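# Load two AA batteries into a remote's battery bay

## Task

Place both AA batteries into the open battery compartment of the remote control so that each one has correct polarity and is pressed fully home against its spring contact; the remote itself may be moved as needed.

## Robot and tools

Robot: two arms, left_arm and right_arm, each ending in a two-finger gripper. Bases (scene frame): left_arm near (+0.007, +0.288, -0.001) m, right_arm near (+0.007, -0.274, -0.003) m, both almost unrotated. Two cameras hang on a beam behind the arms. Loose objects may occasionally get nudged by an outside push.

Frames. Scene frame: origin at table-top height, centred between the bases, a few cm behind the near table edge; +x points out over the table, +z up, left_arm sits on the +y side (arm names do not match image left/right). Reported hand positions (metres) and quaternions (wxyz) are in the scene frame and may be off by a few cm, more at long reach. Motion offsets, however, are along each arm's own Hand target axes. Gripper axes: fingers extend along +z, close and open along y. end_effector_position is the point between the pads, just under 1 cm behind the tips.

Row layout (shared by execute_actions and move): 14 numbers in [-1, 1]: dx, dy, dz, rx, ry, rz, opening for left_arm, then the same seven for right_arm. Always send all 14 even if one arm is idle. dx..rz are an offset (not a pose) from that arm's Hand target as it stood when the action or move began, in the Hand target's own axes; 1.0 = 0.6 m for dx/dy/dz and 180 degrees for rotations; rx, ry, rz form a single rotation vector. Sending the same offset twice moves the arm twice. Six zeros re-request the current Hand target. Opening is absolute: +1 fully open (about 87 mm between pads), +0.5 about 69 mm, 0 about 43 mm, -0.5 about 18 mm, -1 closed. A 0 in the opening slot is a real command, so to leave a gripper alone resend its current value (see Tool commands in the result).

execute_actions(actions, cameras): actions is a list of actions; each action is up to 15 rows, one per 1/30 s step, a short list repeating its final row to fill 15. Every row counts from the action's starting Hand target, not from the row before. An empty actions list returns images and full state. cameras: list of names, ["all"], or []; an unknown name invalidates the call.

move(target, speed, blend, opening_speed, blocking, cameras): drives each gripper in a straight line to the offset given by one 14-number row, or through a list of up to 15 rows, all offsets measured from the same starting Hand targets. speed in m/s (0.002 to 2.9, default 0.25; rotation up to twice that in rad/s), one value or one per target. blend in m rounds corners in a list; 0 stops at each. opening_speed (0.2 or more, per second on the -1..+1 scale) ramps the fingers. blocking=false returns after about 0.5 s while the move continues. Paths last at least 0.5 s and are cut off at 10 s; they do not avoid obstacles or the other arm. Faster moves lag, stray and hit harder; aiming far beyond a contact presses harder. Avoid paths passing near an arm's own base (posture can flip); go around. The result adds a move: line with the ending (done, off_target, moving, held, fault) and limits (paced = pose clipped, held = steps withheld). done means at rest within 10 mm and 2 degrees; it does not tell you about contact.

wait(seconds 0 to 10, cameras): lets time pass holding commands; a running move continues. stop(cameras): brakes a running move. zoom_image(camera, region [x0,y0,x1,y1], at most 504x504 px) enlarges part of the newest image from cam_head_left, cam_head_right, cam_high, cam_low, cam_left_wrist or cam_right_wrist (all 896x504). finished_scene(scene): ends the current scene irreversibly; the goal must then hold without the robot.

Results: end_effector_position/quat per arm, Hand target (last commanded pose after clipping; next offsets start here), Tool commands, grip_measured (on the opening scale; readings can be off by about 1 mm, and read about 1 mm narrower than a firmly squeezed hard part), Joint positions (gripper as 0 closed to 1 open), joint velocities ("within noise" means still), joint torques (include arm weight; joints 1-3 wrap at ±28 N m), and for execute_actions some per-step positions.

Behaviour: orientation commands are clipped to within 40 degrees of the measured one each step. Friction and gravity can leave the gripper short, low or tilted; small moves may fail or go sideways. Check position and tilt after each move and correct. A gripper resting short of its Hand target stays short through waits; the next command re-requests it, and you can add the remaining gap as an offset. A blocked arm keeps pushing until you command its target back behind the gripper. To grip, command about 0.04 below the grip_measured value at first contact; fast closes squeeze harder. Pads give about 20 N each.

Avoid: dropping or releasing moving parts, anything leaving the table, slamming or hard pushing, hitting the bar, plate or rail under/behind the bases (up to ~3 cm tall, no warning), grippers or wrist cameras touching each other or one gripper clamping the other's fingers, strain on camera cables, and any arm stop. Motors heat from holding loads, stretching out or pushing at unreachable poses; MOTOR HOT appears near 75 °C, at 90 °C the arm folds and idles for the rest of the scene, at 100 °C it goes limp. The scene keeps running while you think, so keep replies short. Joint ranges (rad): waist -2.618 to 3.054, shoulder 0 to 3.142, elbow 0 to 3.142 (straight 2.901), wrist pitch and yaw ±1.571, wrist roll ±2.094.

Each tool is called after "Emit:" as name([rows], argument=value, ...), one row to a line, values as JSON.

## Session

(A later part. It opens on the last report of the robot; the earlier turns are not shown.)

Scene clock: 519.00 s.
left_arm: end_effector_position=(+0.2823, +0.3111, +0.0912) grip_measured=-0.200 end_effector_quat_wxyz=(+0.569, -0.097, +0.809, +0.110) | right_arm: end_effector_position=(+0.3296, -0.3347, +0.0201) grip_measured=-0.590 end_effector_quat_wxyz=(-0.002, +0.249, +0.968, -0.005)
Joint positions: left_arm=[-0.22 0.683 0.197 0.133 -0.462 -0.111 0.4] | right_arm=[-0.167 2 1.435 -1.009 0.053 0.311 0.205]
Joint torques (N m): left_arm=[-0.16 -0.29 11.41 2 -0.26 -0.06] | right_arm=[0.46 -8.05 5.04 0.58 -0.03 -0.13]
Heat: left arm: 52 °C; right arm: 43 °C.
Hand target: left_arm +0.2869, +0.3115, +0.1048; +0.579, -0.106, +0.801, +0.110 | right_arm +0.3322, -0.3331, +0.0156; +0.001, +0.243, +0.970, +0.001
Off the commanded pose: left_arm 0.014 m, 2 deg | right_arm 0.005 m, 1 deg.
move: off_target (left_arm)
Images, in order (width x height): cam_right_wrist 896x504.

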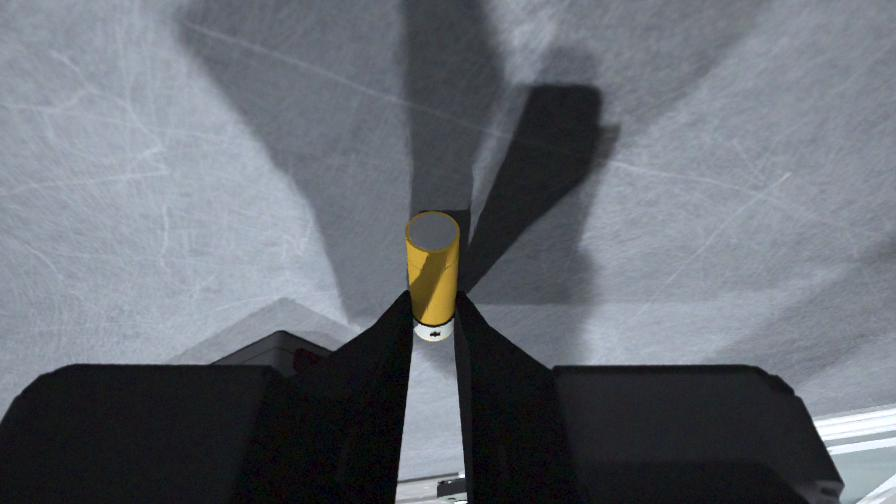

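Emit:
move([
  [0,0,0,0,0,0,-0.2, 0,0,-0.125,0,0,0,-0.63],
  [0,0,0,0,0,0,-0.2, 0.2307,0.2695,-0.125,0.1252,0.0592,-0.7099,-0.63],
], speed=[0.15,0.28], blend=[0.02,0], cameras=["cam_right_wrist"])

Emit:
zoom_image(camera="cam_right_wrist", region=[300, 60, 580, 320])

Scene clock: 547.83 s.
left_arm: end_effector_position=(+0.2823, +0.3111, +0.0912) grip_measured=-0.200 end_effector_quat_wxyz=(+0.569, -0.097, +0.809, +0.110) | right_arm: end_effector_position=(+0.2877, -0.1240, +0.0954) grip_measured=-0.590 end_effector_quat_wxyz=(+0.094, +0.755, -0.636, +0.133)
Joint positions: left_arm=[-0.22 0.683 0.197 0.133 -0.462 -0.111 0.4] | right_arm=[0.796 2.006 1.599 -1.367 0.308 -0.942 0.205]
Joint torques (N m): left_arm=[-0.13 -0.27 11.38 2.03 -0.25 -0.06] | right_arm=[0.85 -7.17 4.97 -0.02 0.25 -0.16]
Heat: left arm: 53 °C; right arm: 43 °C.
Hand target: left_arm +0.2869, +0.3115, +0.1048; +0.579, -0.106, +0.801, +0.110 | right_arm +0.2862, -0.1252, +0.0906; +0.109, +0.761, -0.625, +0.135
Off the commanded pose: left_arm 0.014 m, 2 deg | right_arm 0.005 m, 2 deg.
move: off_target (left_arm)
Images, in order (width x height): cam_right_wrist 896x504.

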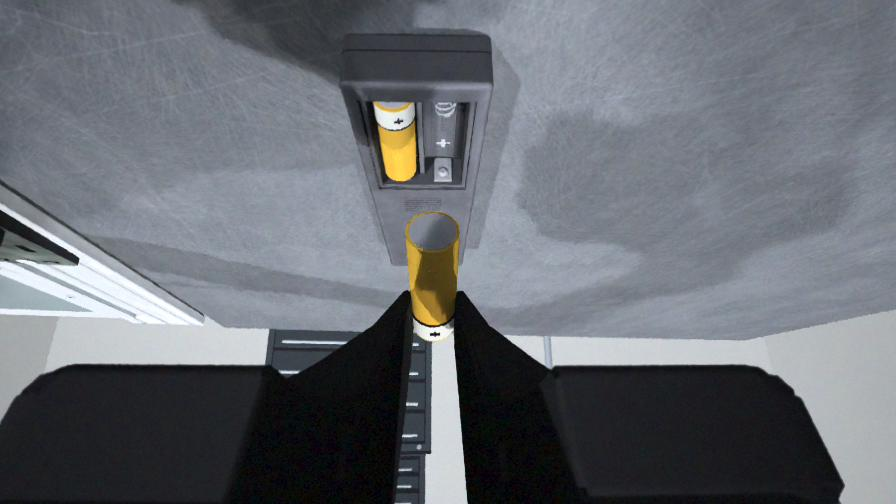

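Scaled by 1.800 from the camera's 896x504 image, which has a finer 1280x720 frame.

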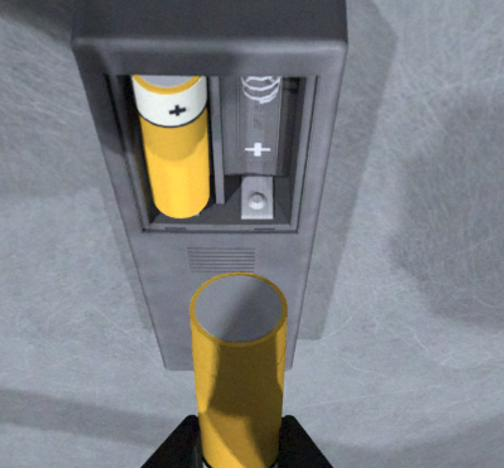

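Emit:
move(target=[0,0,0,0,0,0,-0.2, 0.0113,-0.0077,0.0627,0,0,0,-0.63], speed=0.12, cameras=["cam_right_wrist"])

Emit:
zoom_image(camera="cam_right_wrist", region=[300, 60, 580, 320])

Scene clock: 561.63 s.
left_arm: end_effector_position=(+0.2823, +0.3111, +0.0912) grip_measured=-0.200 end_effector_quat_wxyz=(+0.569, -0.097, +0.809, +0.110) | right_arm: end_effector_position=(+0.2909, -0.1447, +0.0637) grip_measured=-0.590 end_effector_quat_wxyz=(+0.109, +0.757, -0.631, +0.132)
Joint positions: left_arm=[-0.22 0.683 0.197 0.133 -0.462 -0.111 0.4] | right_arm=[0.746 2.006 1.465 -1.246 0.321 -0.998 0.205]
Joint torques (N m): left_arm=[-0.13 -0.34 11.43 2.02 -0.25 -0.06] | right_arm=[0.34 -7.06 4.93 0.23 0.26 -0.14]
Heat: left arm: 53 °C; right arm: 43 °C.
Hand target: left_arm +0.2869, +0.3115, +0.1048; +0.579, -0.106, +0.801, +0.110 | right_arm +0.2945, -0.1433, +0.0576; +0.109, +0.761, -0.625, +0.135
Off the commanded pose: left_arm 0.014 m, 2 deg | right_arm 0.007 m, 1 deg.
move: off_target (left_arm)
Images, in order (width x height): cam_right_wrist 896x504.

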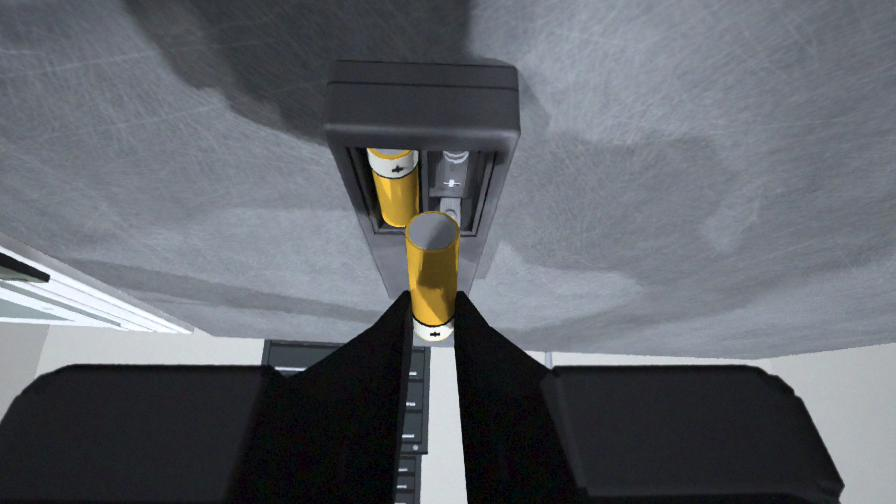

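Scaled by 1.800 from the camera's 896x504 image, which has a finer 1280x720 frame.

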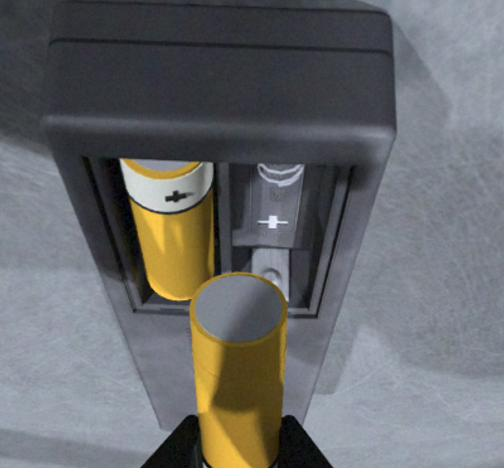

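Emit:
move(target=[0,0,0,0,0,0,-0.2, -0.0048,-0.0133,0.0302,0,0,0,-0.63], speed=0.08, cameras=["cam_right_wrist"])

Emit:
zoom_image(camera="cam_right_wrist", region=[300, 60, 580, 320])

Scene clock: 570.00 s.
left_arm: end_effector_position=(+0.2823, +0.3111, +0.0912) grip_measured=-0.200 end_effector_quat_wxyz=(+0.569, -0.097, +0.809, +0.110) | right_arm: end_effector_position=(+0.2991, -0.1461, +0.0454) grip_measured=-0.590 end_effector_quat_wxyz=(+0.110, +0.757, -0.630, +0.132)
Joint positions: left_arm=[-0.22 0.683 0.197 0.133 -0.462 -0.111 0.4] | right_arm=[0.727 2.046 1.448 -1.185 0.325 -1.019 0.205]
Joint torques (N m): left_arm=[-0.17 -0.32 11.4 2.01 -0.27 -0.06] | right_arm=[0.18 -7.39 4.86 0.24 0.26 -0.15]
Heat: left arm: 53 °C; right arm: 43 °C.
Hand target: left_arm +0.2869, +0.3115, +0.1048; +0.579, -0.106, +0.801, +0.110 | right_arm +0.3031, -0.1450, +0.0396; +0.109, +0.761, -0.625, +0.135
Off the commanded pose: left_arm 0.014 m, 2 deg | right_arm 0.007 m, 1 deg.
move: off_target (left_arm)
Images, in order (width x height): cam_right_wrist 896x504.

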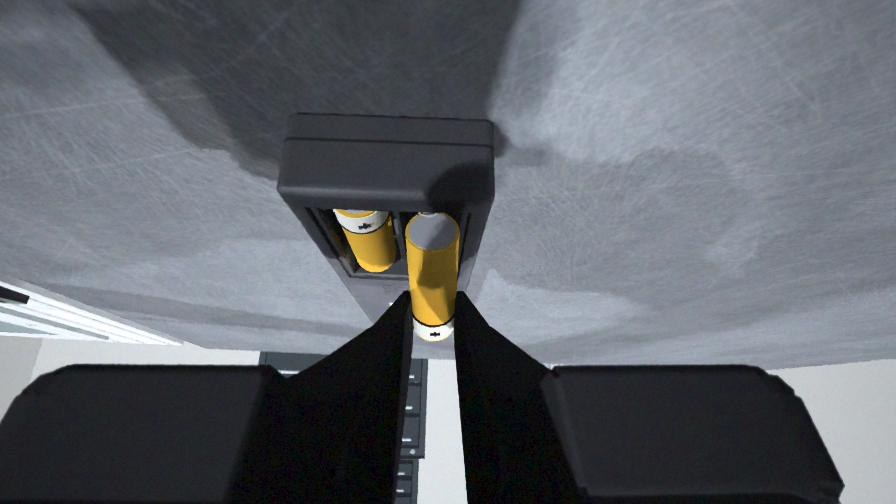

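Scaled by 1.800 from the camera's 896x504 image, which has a finer 1280x720 frame.

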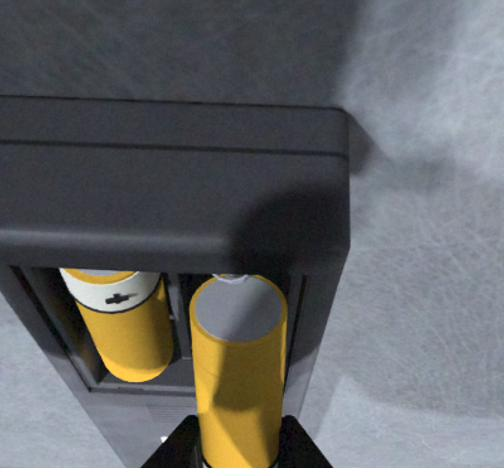

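Emit:
move(target=[0,0,0,0,0,0,-0.2, 0.0133,0.0008,0.0048,0,0,0,-0.63], speed=0.08, cameras=["cam_right_wrist"])

Emit:
zoom_image(camera="cam_right_wrist", region=[300, 60, 580, 320])

Scene clock: 583.50 s.
left_arm: end_effector_position=(+0.2823, +0.3111, +0.0912) grip_measured=-0.200 end_effector_quat_wxyz=(+0.569, -0.097, +0.809, +0.110) | right_arm: end_effector_position=(+0.3000, -0.1547, +0.0402) grip_measured=-0.590 end_effector_quat_wxyz=(+0.117, +0.757, -0.629, +0.130)
Joint positions: left_arm=[-0.22 0.683 0.197 0.133 -0.462 -0.111 0.4] | right_arm=[0.707 2.046 1.423 -1.168 0.329 -1.04 0.205]
Joint torques (N m): left_arm=[-0.17 -0.28 11.37 2.02 -0.27 -0.06] | right_arm=[0.17 -8.98 4.74 0.17 0.26 -0.15]
Heat: left arm: 53 °C; right arm: 42 °C.
Hand target: left_arm +0.2869, +0.3115, +0.1048; +0.579, -0.106, +0.801, +0.110 | right_arm +0.3043, -0.1536, +0.0395; +0.109, +0.761, -0.625, +0.135
Off the commanded pose: left_arm 0.014 m, 2 deg | right_arm 0.005 m, 1 deg.
move: off_target (left_arm)
Images, in order (width x height): cam_right_wrist 896x504.

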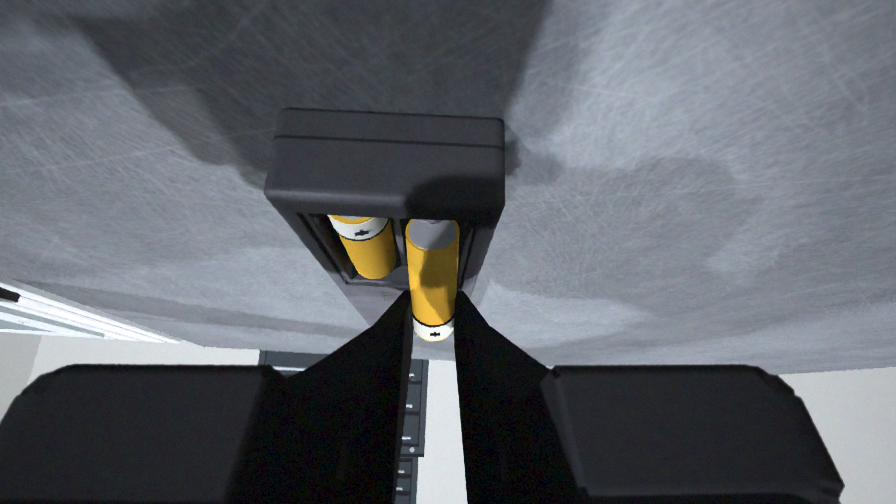

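Scaled by 1.800 from the camera's 896x504 image, which has a finer 1280x720 frame.

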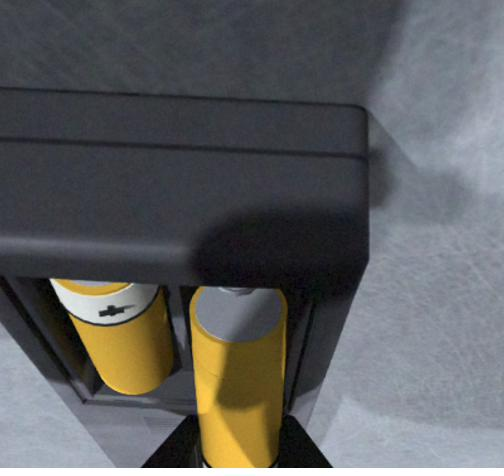

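Emit:
move([
  [0,0,0,0,0,0,-0.2, 0.0085,0,-0.0235,0,0,0,-0.63],
  [0,0,0,0,0,0,-0.2, 0.0233,-0.0015,-0.0182,0,0,0,-0.63],
], speed=0.08, cameras=["cam_right_wrist"])

Emit:
zoom_image(camera="cam_right_wrist", region=[300, 60, 580, 320])

Scene clock: 598.60 s.
left_arm: end_effector_position=(+0.2823, +0.3111, +0.0912) grip_measured=-0.200 end_effector_quat_wxyz=(+0.569, -0.097, +0.809, +0.110) | right_arm: end_effector_position=(+0.3022, -0.1632, +0.0412) grip_measured=-0.590 end_effector_quat_wxyz=(+0.126, +0.758, -0.628, +0.128)
Joint positions: left_arm=[-0.22 0.683 0.197 0.133 -0.462 -0.111 0.4] | right_arm=[0.684 2.045 1.423 -1.179 0.333 -1.063 0.205]
Joint torques (N m): left_arm=[-0.13 -0.32 11.4 2.01 -0.26 -0.05] | right_arm=[0.2 -12.1 5.82 -0.09 0.28 -0.17]
Heat: left arm: 53 °C; right arm: 44 °C.
Hand target: left_arm +0.2869, +0.3115, +0.1048; +0.579, -0.106, +0.801, +0.110 | right_arm +0.3069, -0.1626, +0.0546; +0.109, +0.761, -0.625, +0.135
Off the commanded pose: left_arm 0.014 m, 2 deg | right_arm 0.014 m, 2 deg.
move: off_target (left_arm, right_arm)
Images, in order (width x height): cam_right_wrist 896x504.

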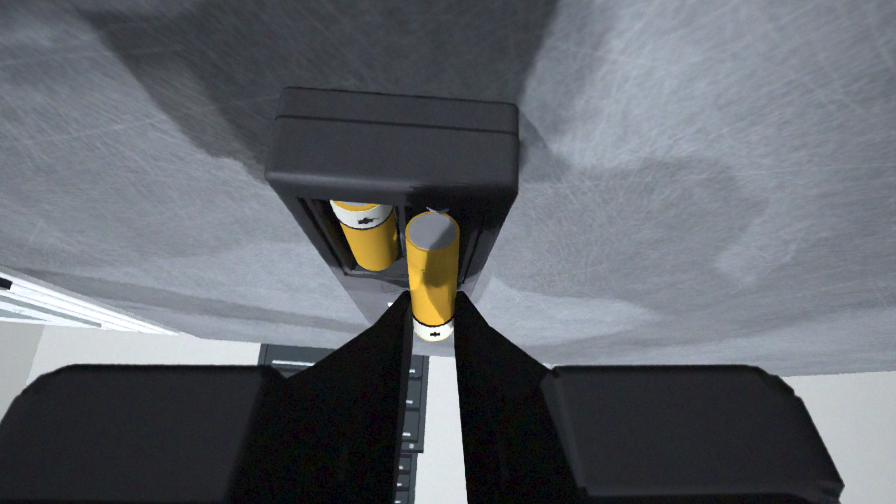

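Scaled by 1.800 from the camera's 896x504 image, which has a finer 1280x720 frame.

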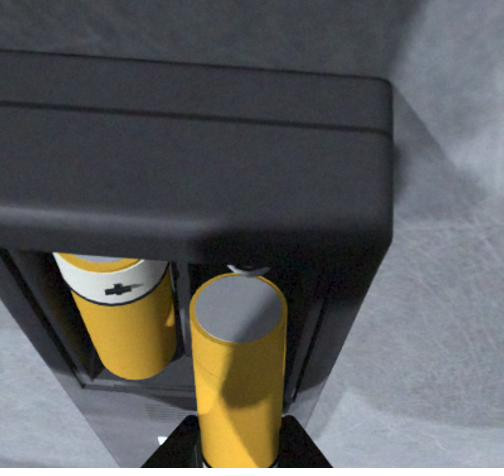

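Emit:
move(target=[0,0,0,0,0,0,-0.2, -0.02,0,0.0445,0,0,0,-0.63], speed=0.06, cameras=["cam_right_wrist"])

Emit:
zoom_image(camera="cam_right_wrist", region=[300, 80, 580, 340])

Scene clock: 621.03 s.
left_arm: end_effector_position=(+0.2823, +0.3111, +0.0912) grip_measured=-0.200 end_effector_quat_wxyz=(+0.569, -0.097, +0.809, +0.110) | right_arm: end_effector_position=(+0.3029, -0.1650, +0.0394) grip_measured=-0.590 end_effector_quat_wxyz=(+0.129, +0.760, -0.621, +0.144)
Joint positions: left_arm=[-0.22 0.683 0.197 0.133 -0.462 -0.111 0.4] | right_arm=[0.694 2.045 1.403 -1.16 0.366 -1.063 0.205]
Joint torques (N m): left_arm=[-0.17 -0.29 11.41 2.02 -0.25 -0.06] | right_arm=[-0.57 -8.05 2.73 0.67 -0.1 -0.14]
Heat: left arm: 54 °C; right arm: 50 °C.
Hand target: left_arm +0.2869, +0.3115, +0.1048; +0.579, -0.106, +0.801, +0.110 | right_arm +0.3065, -0.1604, +0.0255; +0.109, +0.761, -0.625, +0.135
Off the commanded pose: left_arm 0.014 m, 2 deg | right_arm 0.015 m, 3 deg.
move: off_target (left_arm, right_arm)
Images, in order (width x height): cam_right_wrist 896x504.

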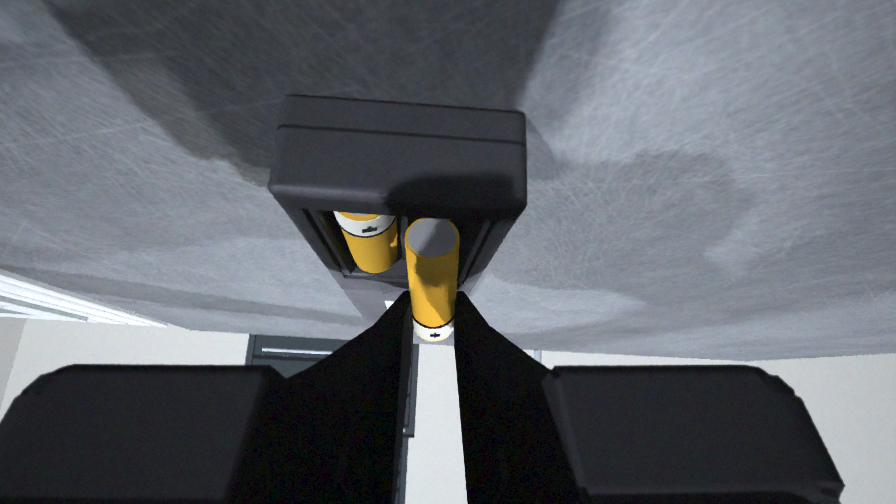

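Scaled by 1.800 from the camera's 896x504 image, which has a finer 1280x720 frame.

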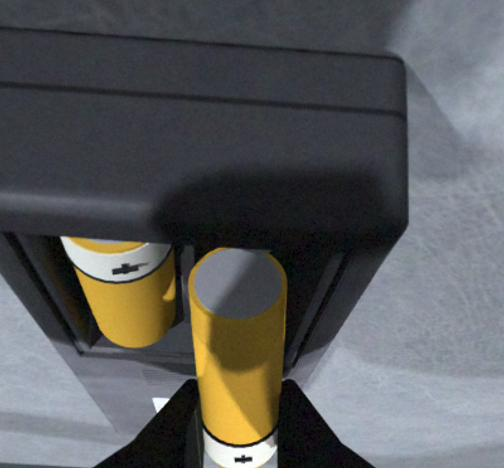

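Emit:
move(target=[0,0,0,0,0,0,-0.2, 0,-0.0025,0,-0.0055,0,0.0151,-0.63], speed=0.06, cameras=["cam_right_wrist"])

Emit:
zoom_image(camera="cam_right_wrist", region=[300, 80, 580, 340])

Scene clock: 642.37 s.
left_arm: end_effector_position=(+0.2823, +0.3111, +0.0912) grip_measured=-0.200 end_effector_quat_wxyz=(+0.569, -0.097, +0.809, +0.110) | right_arm: end_effector_position=(+0.3027, -0.1650, +0.0397) grip_measured=-0.590 end_effector_quat_wxyz=(+0.126, +0.754, -0.628, +0.146)
Joint positions: left_arm=[-0.22 0.683 0.197 0.133 -0.462 -0.111 0.4] | right_arm=[0.693 2.045 1.405 -1.16 0.366 -1.043 0.205]
Joint torques (N m): left_arm=[-0.17 -0.32 11.37 2.01 -0.27 -0.05] | right_arm=[-1.35 -6.01 5.27 0.46 -0.18 0.07]
Heat: left arm: 54 °C; right arm: 47 °C.
Hand target: left_arm +0.2869, +0.3115, +0.1048; +0.579, -0.106, +0.801, +0.110 | right_arm +0.3081, -0.1601, +0.0254; +0.113, +0.745, -0.644, +0.132
Off the commanded pose: left_arm 0.014 m, 2 deg | right_arm 0.016 m, 3 deg.
move: off_target (left_arm, right_arm)
Images, in order (width x height): cam_right_wrist 896x504.

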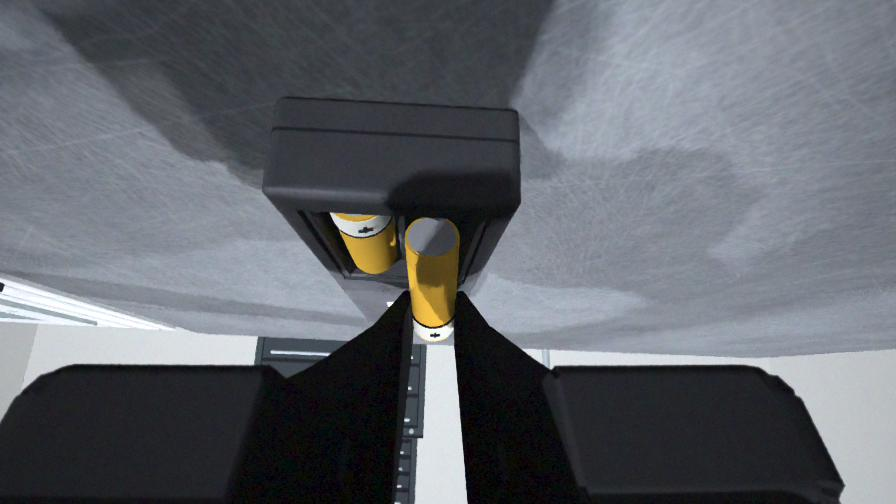

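Scaled by 1.800 from the camera's 896x504 image, which has a finer 1280x720 frame.

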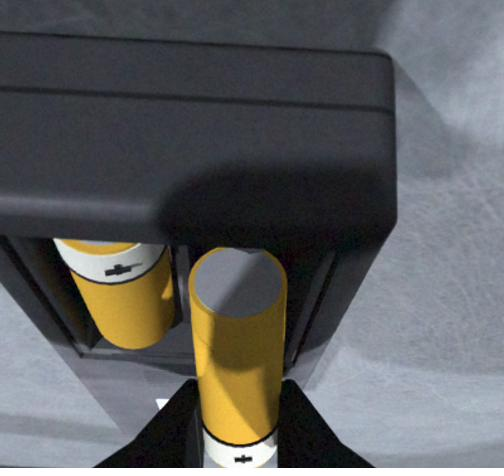

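Emit:
move(target=[0,0,0,0,0,0,-0.2, 0,0,-0.004,0,0,0,-0.42], speed=0.05, opening_speed=0.5, cameras=["cam_right_wrist"])

Emit:
zoom_image(camera="cam_right_wrist", region=[300, 80, 580, 340])

Scene clock: 664.40 s.
left_arm: end_effector_position=(+0.2823, +0.3111, +0.0912) grip_measured=-0.200 end_effector_quat_wxyz=(+0.569, -0.097, +0.809, +0.110) | right_arm: end_effector_position=(+0.3034, -0.1670, +0.0380) grip_measured=-0.420 end_effector_quat_wxyz=(+0.126, +0.748, -0.635, +0.143)
Joint positions: left_arm=[-0.22 0.683 0.197 0.133 -0.462 -0.111 0.4] | right_arm=[0.684 2.049 1.405 -1.156 0.362 -1.036 0.29]
Joint torques (N m): left_arm=[-0.1 -0.31 11.37 2.02 -0.24 -0.06] | right_arm=[-0.2 -6.49 5.83 0.33 -0.13 0.01]
Heat: left arm: 54 °C; right arm: 44 °C.
Hand target: left_arm +0.2869, +0.3115, +0.1048; +0.579, -0.106, +0.801, +0.110 | right_arm +0.3080, -0.1593, +0.0277; +0.113, +0.745, -0.644, +0.132
Off the commanded pose: left_arm 0.014 m, 2 deg | right_arm 0.014 m, 2 deg.
move: off_target (left_arm, right_arm)
Images, in order (width x height): cam_right_wrist 896x504.

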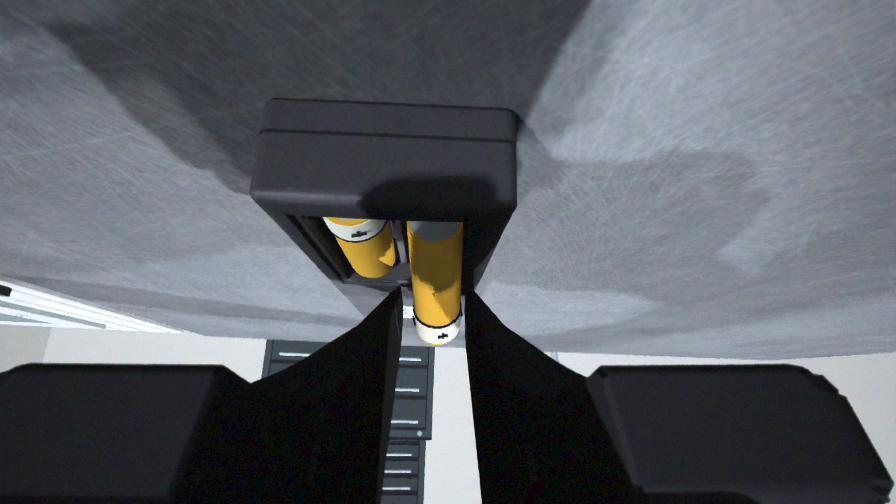

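Scaled by 1.800 from the camera's 896x504 image, which has a finer 1280x720 frame.

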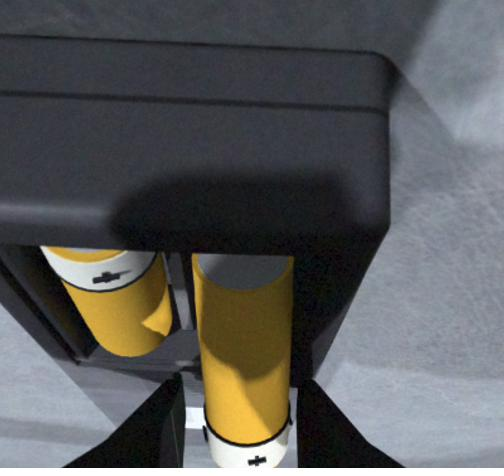

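Emit:
move([
  [0,0,0,0,0,0,-0.2, 0,0,-0.08,0,0,0,-0.42],
  [0,0,0,0,0,0,-0.2, 0.073,0,-0.0568,0,-0.25,0,-0.42],
  [0,0,0,0,0,0,-0.2, 0.073,0,-0.0568,0,-0.25,0,-0.83],
], speed=[0.08,0.2,0.1], cameras=["cam_right_wrist"])

Emit:
zoom_image(camera="cam_right_wrist", region=[320, 60, 560, 320])

Scene clock: 676.87 s.
left_arm: end_effector_position=(+0.2823, +0.3111, +0.0912) grip_measured=-0.200 end_effector_quat_wxyz=(+0.569, -0.097, +0.809, +0.110) | right_arm: end_effector_position=(+0.3097, -0.1921, +0.0663) grip_measured=-0.829 end_effector_quat_wxyz=(-0.121, +0.733, -0.648, -0.169)
Joint positions: left_arm=[-0.22 0.683 0.197 0.133 -0.462 -0.111 0.4] | right_arm=[0.215 1.793 1.331 -1.139 -0.378 -1.507 0.085]
Joint torques (N m): left_arm=[-0.12 -0.29 11.4 2.02 -0.25 -0.06] | right_arm=[0.39 -10.19 5.09 0.41 -0.49 -0.17]
Heat: left arm: 55 °C; right arm: 44 °C.
Hand target: left_arm +0.2869, +0.3115, +0.1048; +0.579, -0.106, +0.801, +0.110 | right_arm +0.3121, -0.1886, +0.0747; -0.142, +0.739, -0.638, -0.163
Off the commanded pose: left_arm 0.014 m, 2 deg | right_arm 0.009 m, 3 deg.
move: off_target (left_arm, right_arm); target 3's new opening was sent with right_arm's hand 0.009 m and 3 deg from that target
Images, in order (width x height): cam_right_wrist 896x504.

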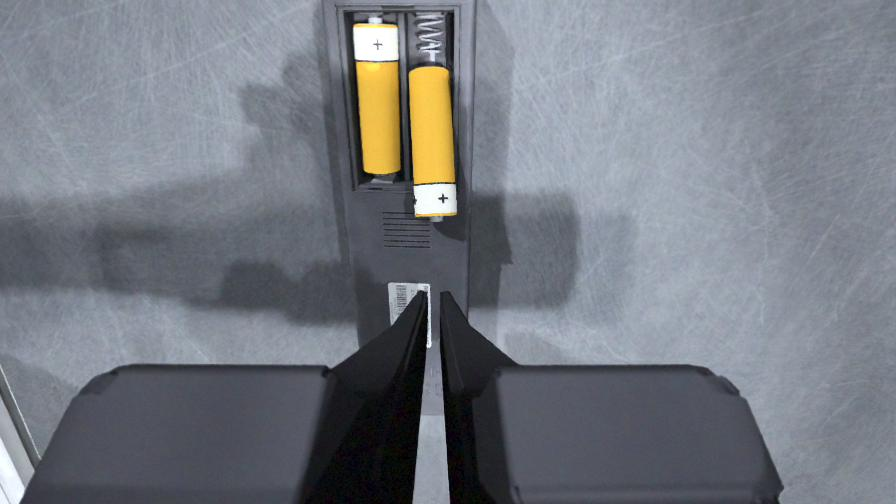

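Scaled by 1.938 from the camera's 896x504 image, which has a finer 1280x720 frame.

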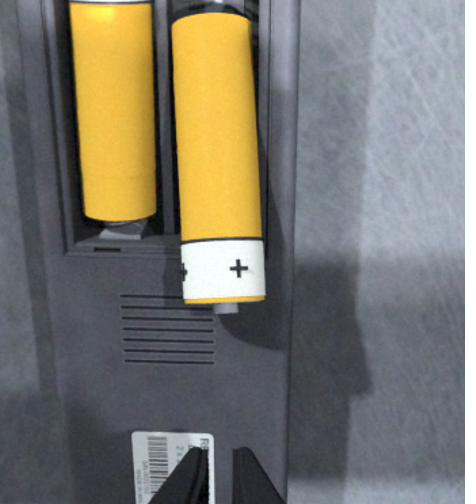

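Emit:
move(target=[0,0,0,0,0,0,-0.2, -0.02,-0.001,0.0203,0,0,0,-0.83], speed=0.1, cameras=["cam_right_wrist"])

Emit:
zoom_image(camera="cam_right_wrist", region=[320, 60, 560, 320])

Scene clock: 687.90 s.
left_arm: end_effector_position=(+0.2823, +0.3111, +0.0912) grip_measured=-0.200 end_effector_quat_wxyz=(+0.569, -0.097, +0.809, +0.110) | right_arm: end_effector_position=(+0.3078, -0.1786, +0.0622) grip_measured=-0.829 end_effector_quat_wxyz=(-0.123, +0.740, -0.640, -0.168)
Joint positions: left_arm=[-0.22 0.683 0.197 0.133 -0.462 -0.111 0.4] | right_arm=[0.257 1.793 1.312 -1.104 -0.379 -1.483 0.085]
Joint torques (N m): left_arm=[-0.16 -0.35 11.4 2.03 -0.27 -0.07] | right_arm=[1.16 -9.65 5.08 0.49 -0.47 0.1]
Heat: left arm: 55 °C; right arm: 46 °C.
Hand target: left_arm +0.2869, +0.3115, +0.1048; +0.579, -0.106, +0.801, +0.110 | right_arm +0.3105, -0.1726, +0.0688; -0.142, +0.739, -0.638, -0.163
Off the commanded pose: left_arm 0.014 m, 2 deg | right_arm 0.009 m, 2 deg.
move: off_target (left_arm)
Images, in order (width x height): cam_right_wrist 896x504.

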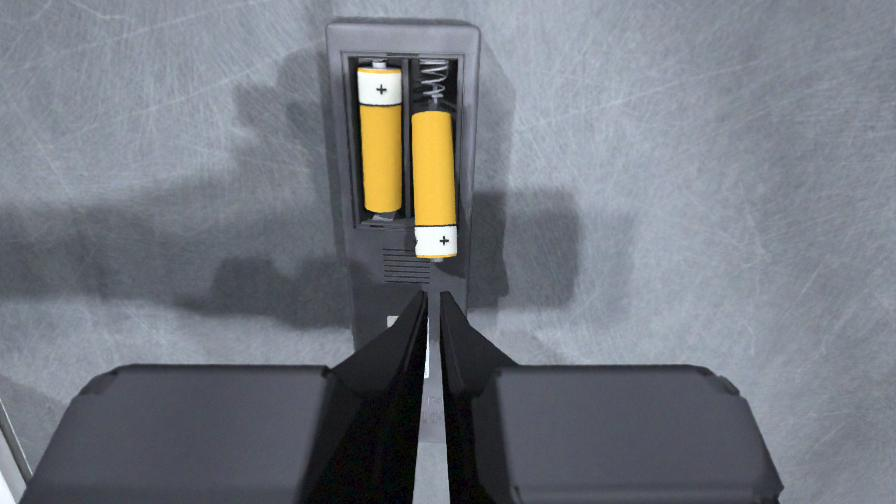

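Scaled by 1.938 from the camera's 896x504 image, which has a finer 1280x720 frame.

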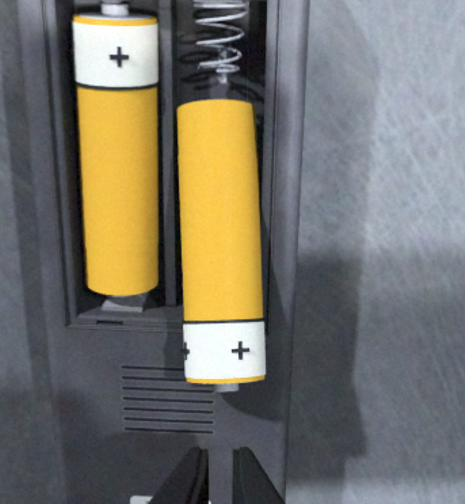

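Emit:
move(target=[0,0,0,0,0,0,-0.2, -0.0067,-0.0013,0.0183,0,0,0,-0.83], speed=0.08, cameras=["cam_right_wrist"])

Emit:
zoom_image(camera="cam_right_wrist", region=[320, 100, 560, 340])

Scene clock: 695.47 s.
left_arm: end_effector_position=(+0.2823, +0.3111, +0.0912) grip_measured=-0.200 end_effector_quat_wxyz=(+0.569, -0.097, +0.809, +0.110) | right_arm: end_effector_position=(+0.3078, -0.1707, +0.0569) grip_measured=-0.829 end_effector_quat_wxyz=(-0.127, +0.740, -0.640, -0.165)
Joint positions: left_arm=[-0.22 0.683 0.197 0.133 -0.462 -0.111 0.4] | right_arm=[0.28 1.793 1.289 -1.061 -0.379 -1.456 0.085]
Joint torques (N m): left_arm=[-0.2 -0.27 11.4 2.01 -0.27 -0.07] | right_arm=[1.22 -8.69 5.11 0.56 -0.46 0.11]
Heat: left arm: 55 °C; right arm: 46 °C.
Hand target: left_arm +0.2869, +0.3115, +0.1048; +0.579, -0.106, +0.801, +0.110 | right_arm +0.3100, -0.1644, +0.0605; -0.142, +0.739, -0.638, -0.163
Off the commanded pose: left_arm 0.014 m, 2 deg | right_arm 0.008 m, 2 deg.
move: off_target (left_arm)
Images, in order (width x height): cam_right_wrist 896x504.

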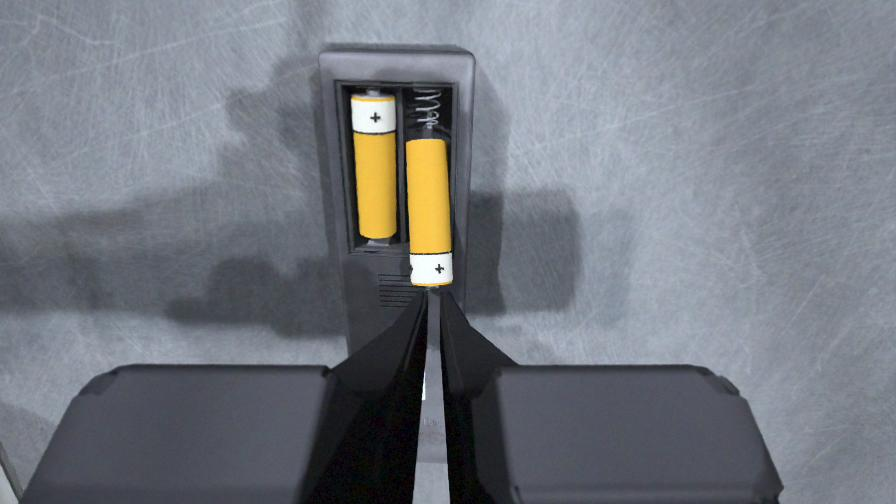

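Scaled by 2.100 from the camera's 896x504 image, which has a finer 1280x720 frame.

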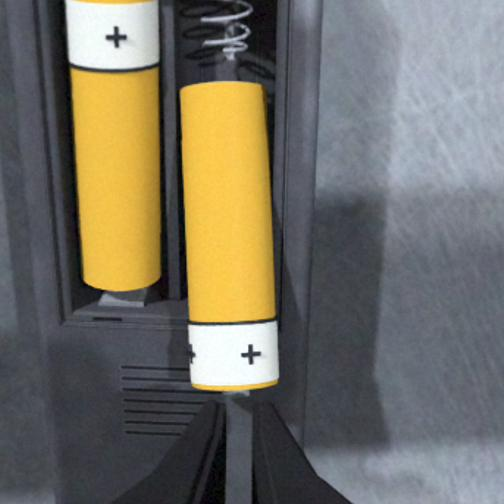

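Emit:
move(target=[0,0,0,0,0,0,-0.2, 0.001,0.0012,0.0167,0,0,0,-0.83], speed=0.06, cameras=["cam_right_wrist"])

Emit:
zoom_image(camera="cam_right_wrist", region=[320, 100, 560, 340])

Scene clock: 701.27 s.
left_arm: end_effector_position=(+0.2823, +0.3111, +0.0912) grip_measured=-0.200 end_effector_quat_wxyz=(+0.569, -0.097, +0.809, +0.110) | right_arm: end_effector_position=(+0.3062, -0.1675, +0.0498) grip_measured=-0.829 end_effector_quat_wxyz=(-0.128, +0.739, -0.640, -0.164)
Joint positions: left_arm=[-0.22 0.683 0.197 0.133 -0.462 -0.111 0.4] | right_arm=[0.29 1.793 1.26 -1.024 -0.379 -1.444 0.085]
Joint torques (N m): left_arm=[-0.17 -0.27 11.34 2.02 -0.27 -0.05] | right_arm=[1.31 -8.02 5.04 0.66 -0.45 0.07]
Heat: left arm: 55 °C; right arm: 46 °C.
Hand target: left_arm +0.2869, +0.3115, +0.1048; +0.579, -0.106, +0.801, +0.110 | right_arm +0.3089, -0.1607, +0.0512; -0.142, +0.739, -0.638, -0.163
Off the commanded pose: left_arm 0.014 m, 2 deg | right_arm 0.007 m, 2 deg.
move: off_target (left_arm)
Images, in order (width x height): cam_right_wrist 896x504.

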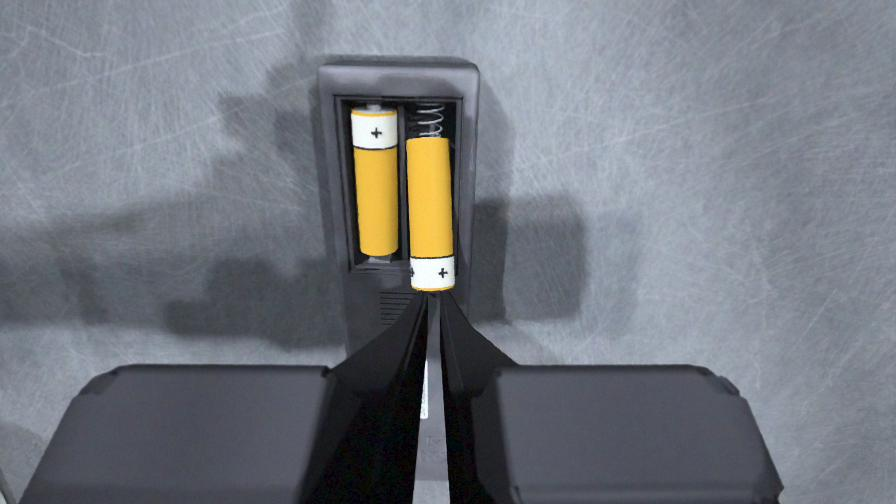

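Scaled by 2.100 from the camera's 896x504 image, which has a finer 1280x720 frame.

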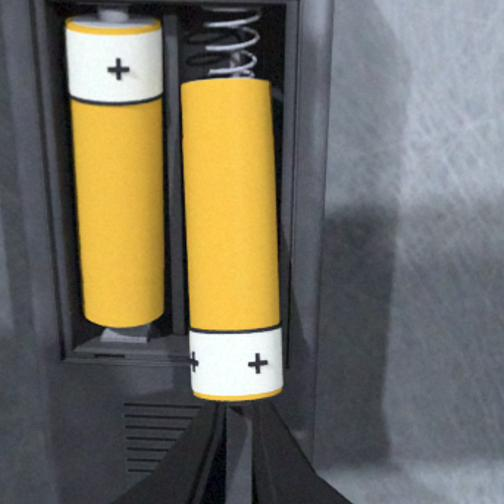

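Emit:
move([
  [0,0,0,0,0,0,-0.2, 0,0,-0.022,0,0,0,-0.83],
  [0,0,0,0,0,0,-0.2, -0.0083,0,-0.018,0,0,0,-0.83],
  [0,0,0,0,0,0,-0.2, -0.0083,0,0.006,0,0,0,-0.83],
], speed=0.06, cameras=["cam_right_wrist"])

Emit:
zoom_image(camera="cam_right_wrist", region=[320, 100, 560, 340])

Scene clock: 712.20 s.
left_arm: end_effector_position=(+0.2823, +0.3111, +0.0911) grip_measured=-0.200 end_effector_quat_wxyz=(+0.569, -0.097, +0.809, +0.110) | right_arm: end_effector_position=(+0.3052, -0.1617, +0.0500) grip_measured=-0.829 end_effector_quat_wxyz=(-0.129, +0.739, -0.641, -0.164)
Joint positions: left_arm=[-0.22 0.683 0.197 0.132 -0.462 -0.111 0.4] | right_arm=[0.308 1.793 1.26 -1.016 -0.379 -1.423 0.085]
Joint torques (N m): left_arm=[-0.18 -0.35 11.43 2.02 -0.25 -0.04] | right_arm=[1.39 -7.8 4.83 0.7 -0.44 0.04]
Heat: left arm: 55 °C; right arm: 46 °C.
Hand target: left_arm +0.2869, +0.3115, +0.1048; +0.579, -0.106, +0.801, +0.110 | right_arm +0.3080, -0.1548, +0.0501; -0.142, +0.739, -0.638, -0.163
Off the commanded pose: left_arm 0.014 m, 2 deg | right_arm 0.008 m, 2 deg.
move: off_target (left_arm)
Images, in order (width x height): cam_right_wrist 896x504.

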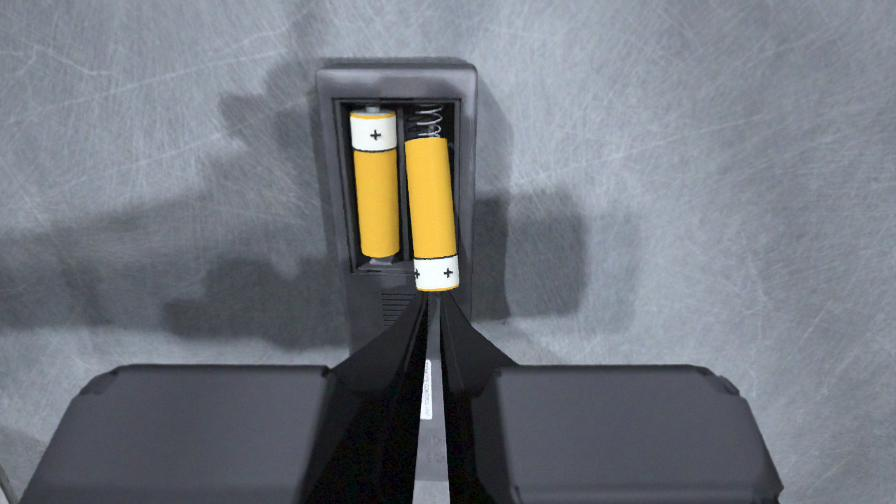

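Scaled by 2.100 from the camera's 896x504 image, which has a finer 1280x720 frame.

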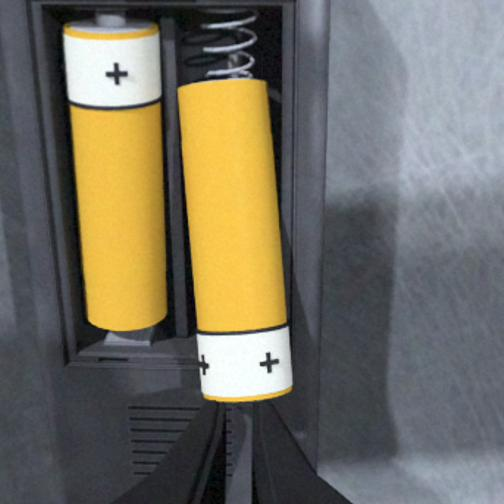

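Emit:
move([
  [0,0,0,0,0,0,-0.2, 0.004,0,-0.035,0,0,0,-0.83],
  [0,0,0,0,0,0,-0.2, -0.012,-0.002,-0.027,0,0,0,-0.83],
], speed=0.06, cameras=["cam_right_wrist"])

Emit:
zoom_image(camera="cam_right_wrist", region=[320, 100, 560, 340])

Scene clock: 719.43 s.
left_arm: end_effector_position=(+0.2823, +0.3111, +0.0911) grip_measured=-0.200 end_effector_quat_wxyz=(+0.569, -0.097, +0.809, +0.110) | right_arm: end_effector_position=(+0.3003, -0.1622, +0.0529) grip_measured=-0.829 end_effector_quat_wxyz=(-0.119, +0.739, -0.640, -0.170)
Joint positions: left_arm=[-0.22 0.683 0.197 0.132 -0.462 -0.111 0.4] | right_arm=[0.312 1.793 1.271 -1.05 -0.379 -1.424 0.085]
Joint torques (N m): left_arm=[-0.12 -0.28 11.43 2.03 -0.26 -0.05] | right_arm=[1.06 -9.07 8.35 0.32 -0.44 0.1]
Heat: left arm: 55 °C; right arm: 46 °C.
Hand target: left_arm +0.2869, +0.3115, +0.1048; +0.579, -0.106, +0.801, +0.110 | right_arm +0.3092, -0.1550, +0.0678; -0.142, +0.739, -0.638, -0.163
Off the commanded pose: left_arm 0.014 m, 2 deg | right_arm 0.019 m, 3 deg.
move: off_target (left_arm, right_arm)
Images, in order (width x height): cam_right_wrist 896x504.

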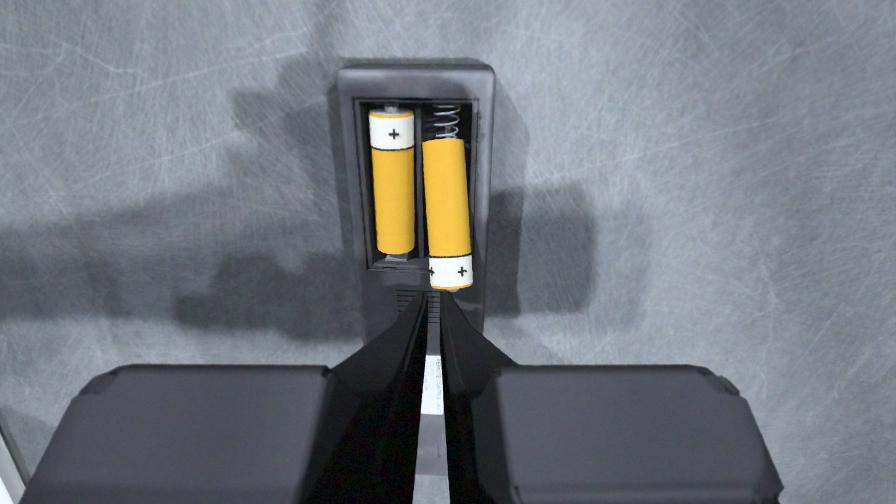

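Scaled by 2.100 from the camera's 896x504 image, which has a finer 1280x720 frame.

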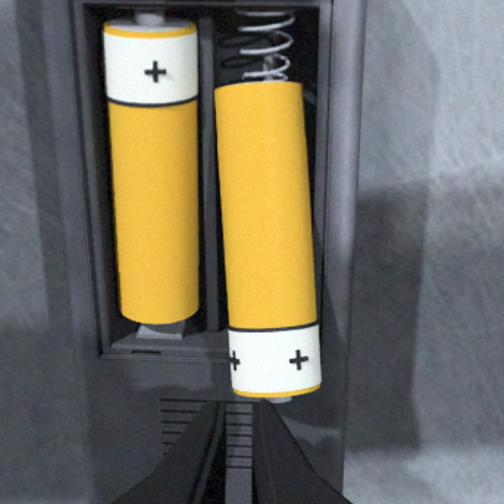

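Emit:
move(target=[0,0,0,0,0,0,-0.2, -0.019,0,-0.0408,0,0,0,-0.83], speed=0.1, cameras=["cam_right_wrist"])

Emit:
zoom_image(camera="cam_right_wrist", region=[320, 60, 560, 320])

Scene clock: 726.60 s.
left_arm: end_effector_position=(+0.2823, +0.3111, +0.0911) grip_measured=-0.200 end_effector_quat_wxyz=(+0.569, -0.097, +0.809, +0.110) | right_arm: end_effector_position=(+0.3057, -0.1615, +0.0757) grip_measured=-0.829 end_effector_quat_wxyz=(-0.120, +0.738, -0.642, -0.170)
Joint positions: left_arm=[-0.22 0.683 0.197 0.132 -0.462 -0.111 0.4] | right_arm=[0.312 1.793 1.364 -1.141 -0.379 -1.42 0.085]
Joint torques (N m): left_arm=[-0.17 -0.31 11.41 2.02 -0.26 -0.04] | right_arm=[1.4 -10.73 8.03 0.24 -0.44 0.1]
Heat: left arm: 55 °C; right arm: 46 °C.
Hand target: left_arm +0.2869, +0.3115, +0.1048; +0.579, -0.106, +0.801, +0.110 | right_arm +0.3091, -0.1550, +0.0947; -0.142, +0.739, -0.638, -0.163
Off the commanded pose: left_arm 0.014 m, 2 deg | right_arm 0.020 m, 3 deg.
move: off_target (left_arm, right_arm)
Images, in order (width x height): cam_right_wrist 896x504.

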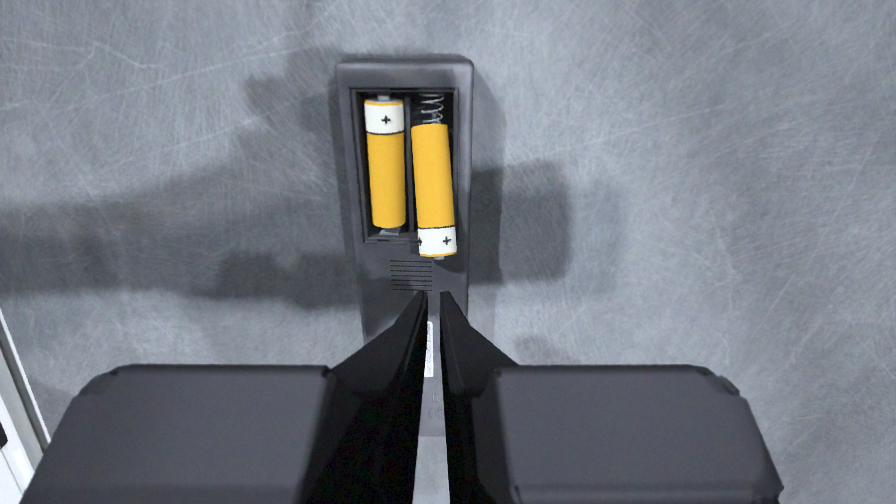

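Scaled by 1.938 from the camera's 896x504 image, which has a finer 1280x720 frame.

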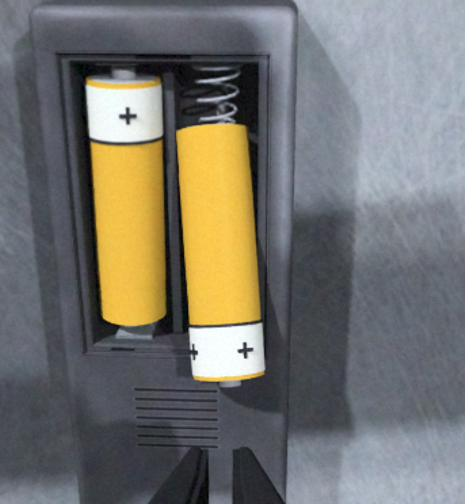

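Emit:
move(target=[0,0,0,0,0,0,-0.2, 0.0117,-0.0023,0.0625,0,0,0,-0.83], speed=0.08, cameras=["cam_right_wrist"])

Emit:
zoom_image(camera="cam_right_wrist", region=[320, 100, 560, 340])

Scene clock: 737.60 s.
left_arm: end_effector_position=(+0.2823, +0.3111, +0.0911) grip_measured=-0.200 end_effector_quat_wxyz=(+0.569, -0.097, +0.809, +0.110) | right_arm: end_effector_position=(+0.3075, -0.1514, +0.0581) grip_measured=-0.829 end_effector_quat_wxyz=(-0.133, +0.740, -0.639, -0.162)
Joint positions: left_arm=[-0.22 0.683 0.197 0.132 -0.462 -0.111 0.4] | right_arm=[0.337 1.793 1.291 -1.027 -0.379 -1.394 0.085]
Joint torques (N m): left_arm=[-0.18 -0.36 11.37 2.04 -0.26 -0.05] | right_arm=[1.24 -7.47 5.2 0.61 -0.42 0.08]
Heat: left arm: 55 °C; right arm: 48 °C.
Hand target: left_arm +0.2869, +0.3115, +0.1048; +0.579, -0.106, +0.801, +0.110 | right_arm +0.3090, -0.1453, +0.0578; -0.142, +0.739, -0.638, -0.163
Off the commanded pose: left_arm 0.014 m, 2 deg | right_arm 0.006 m, 1 deg.
move: off_target (left_arm)
Images, in order (width x height): cam_right_wrist 896x504.

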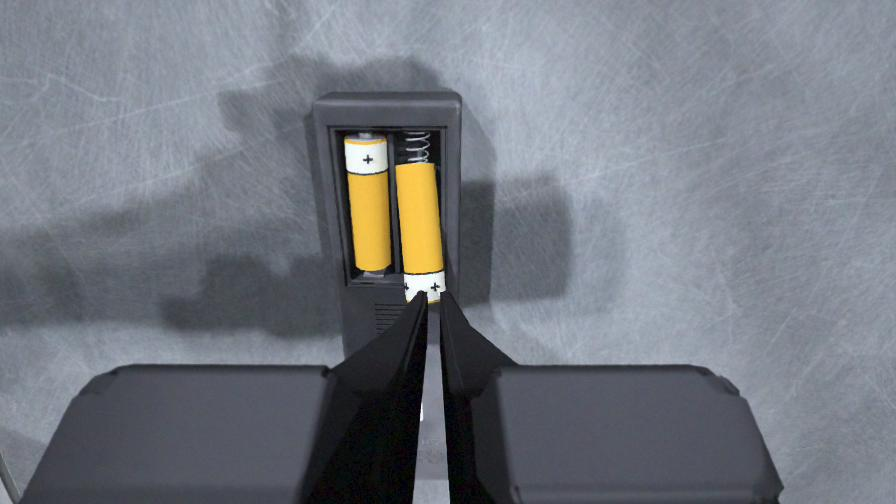

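Scaled by 2.100 from the camera's 896x504 image, which has a finer 1280x720 frame.

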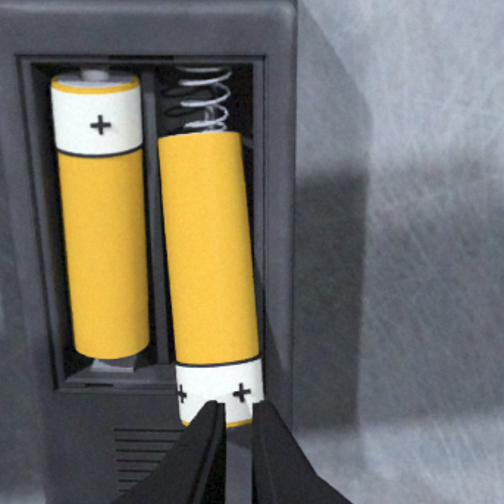

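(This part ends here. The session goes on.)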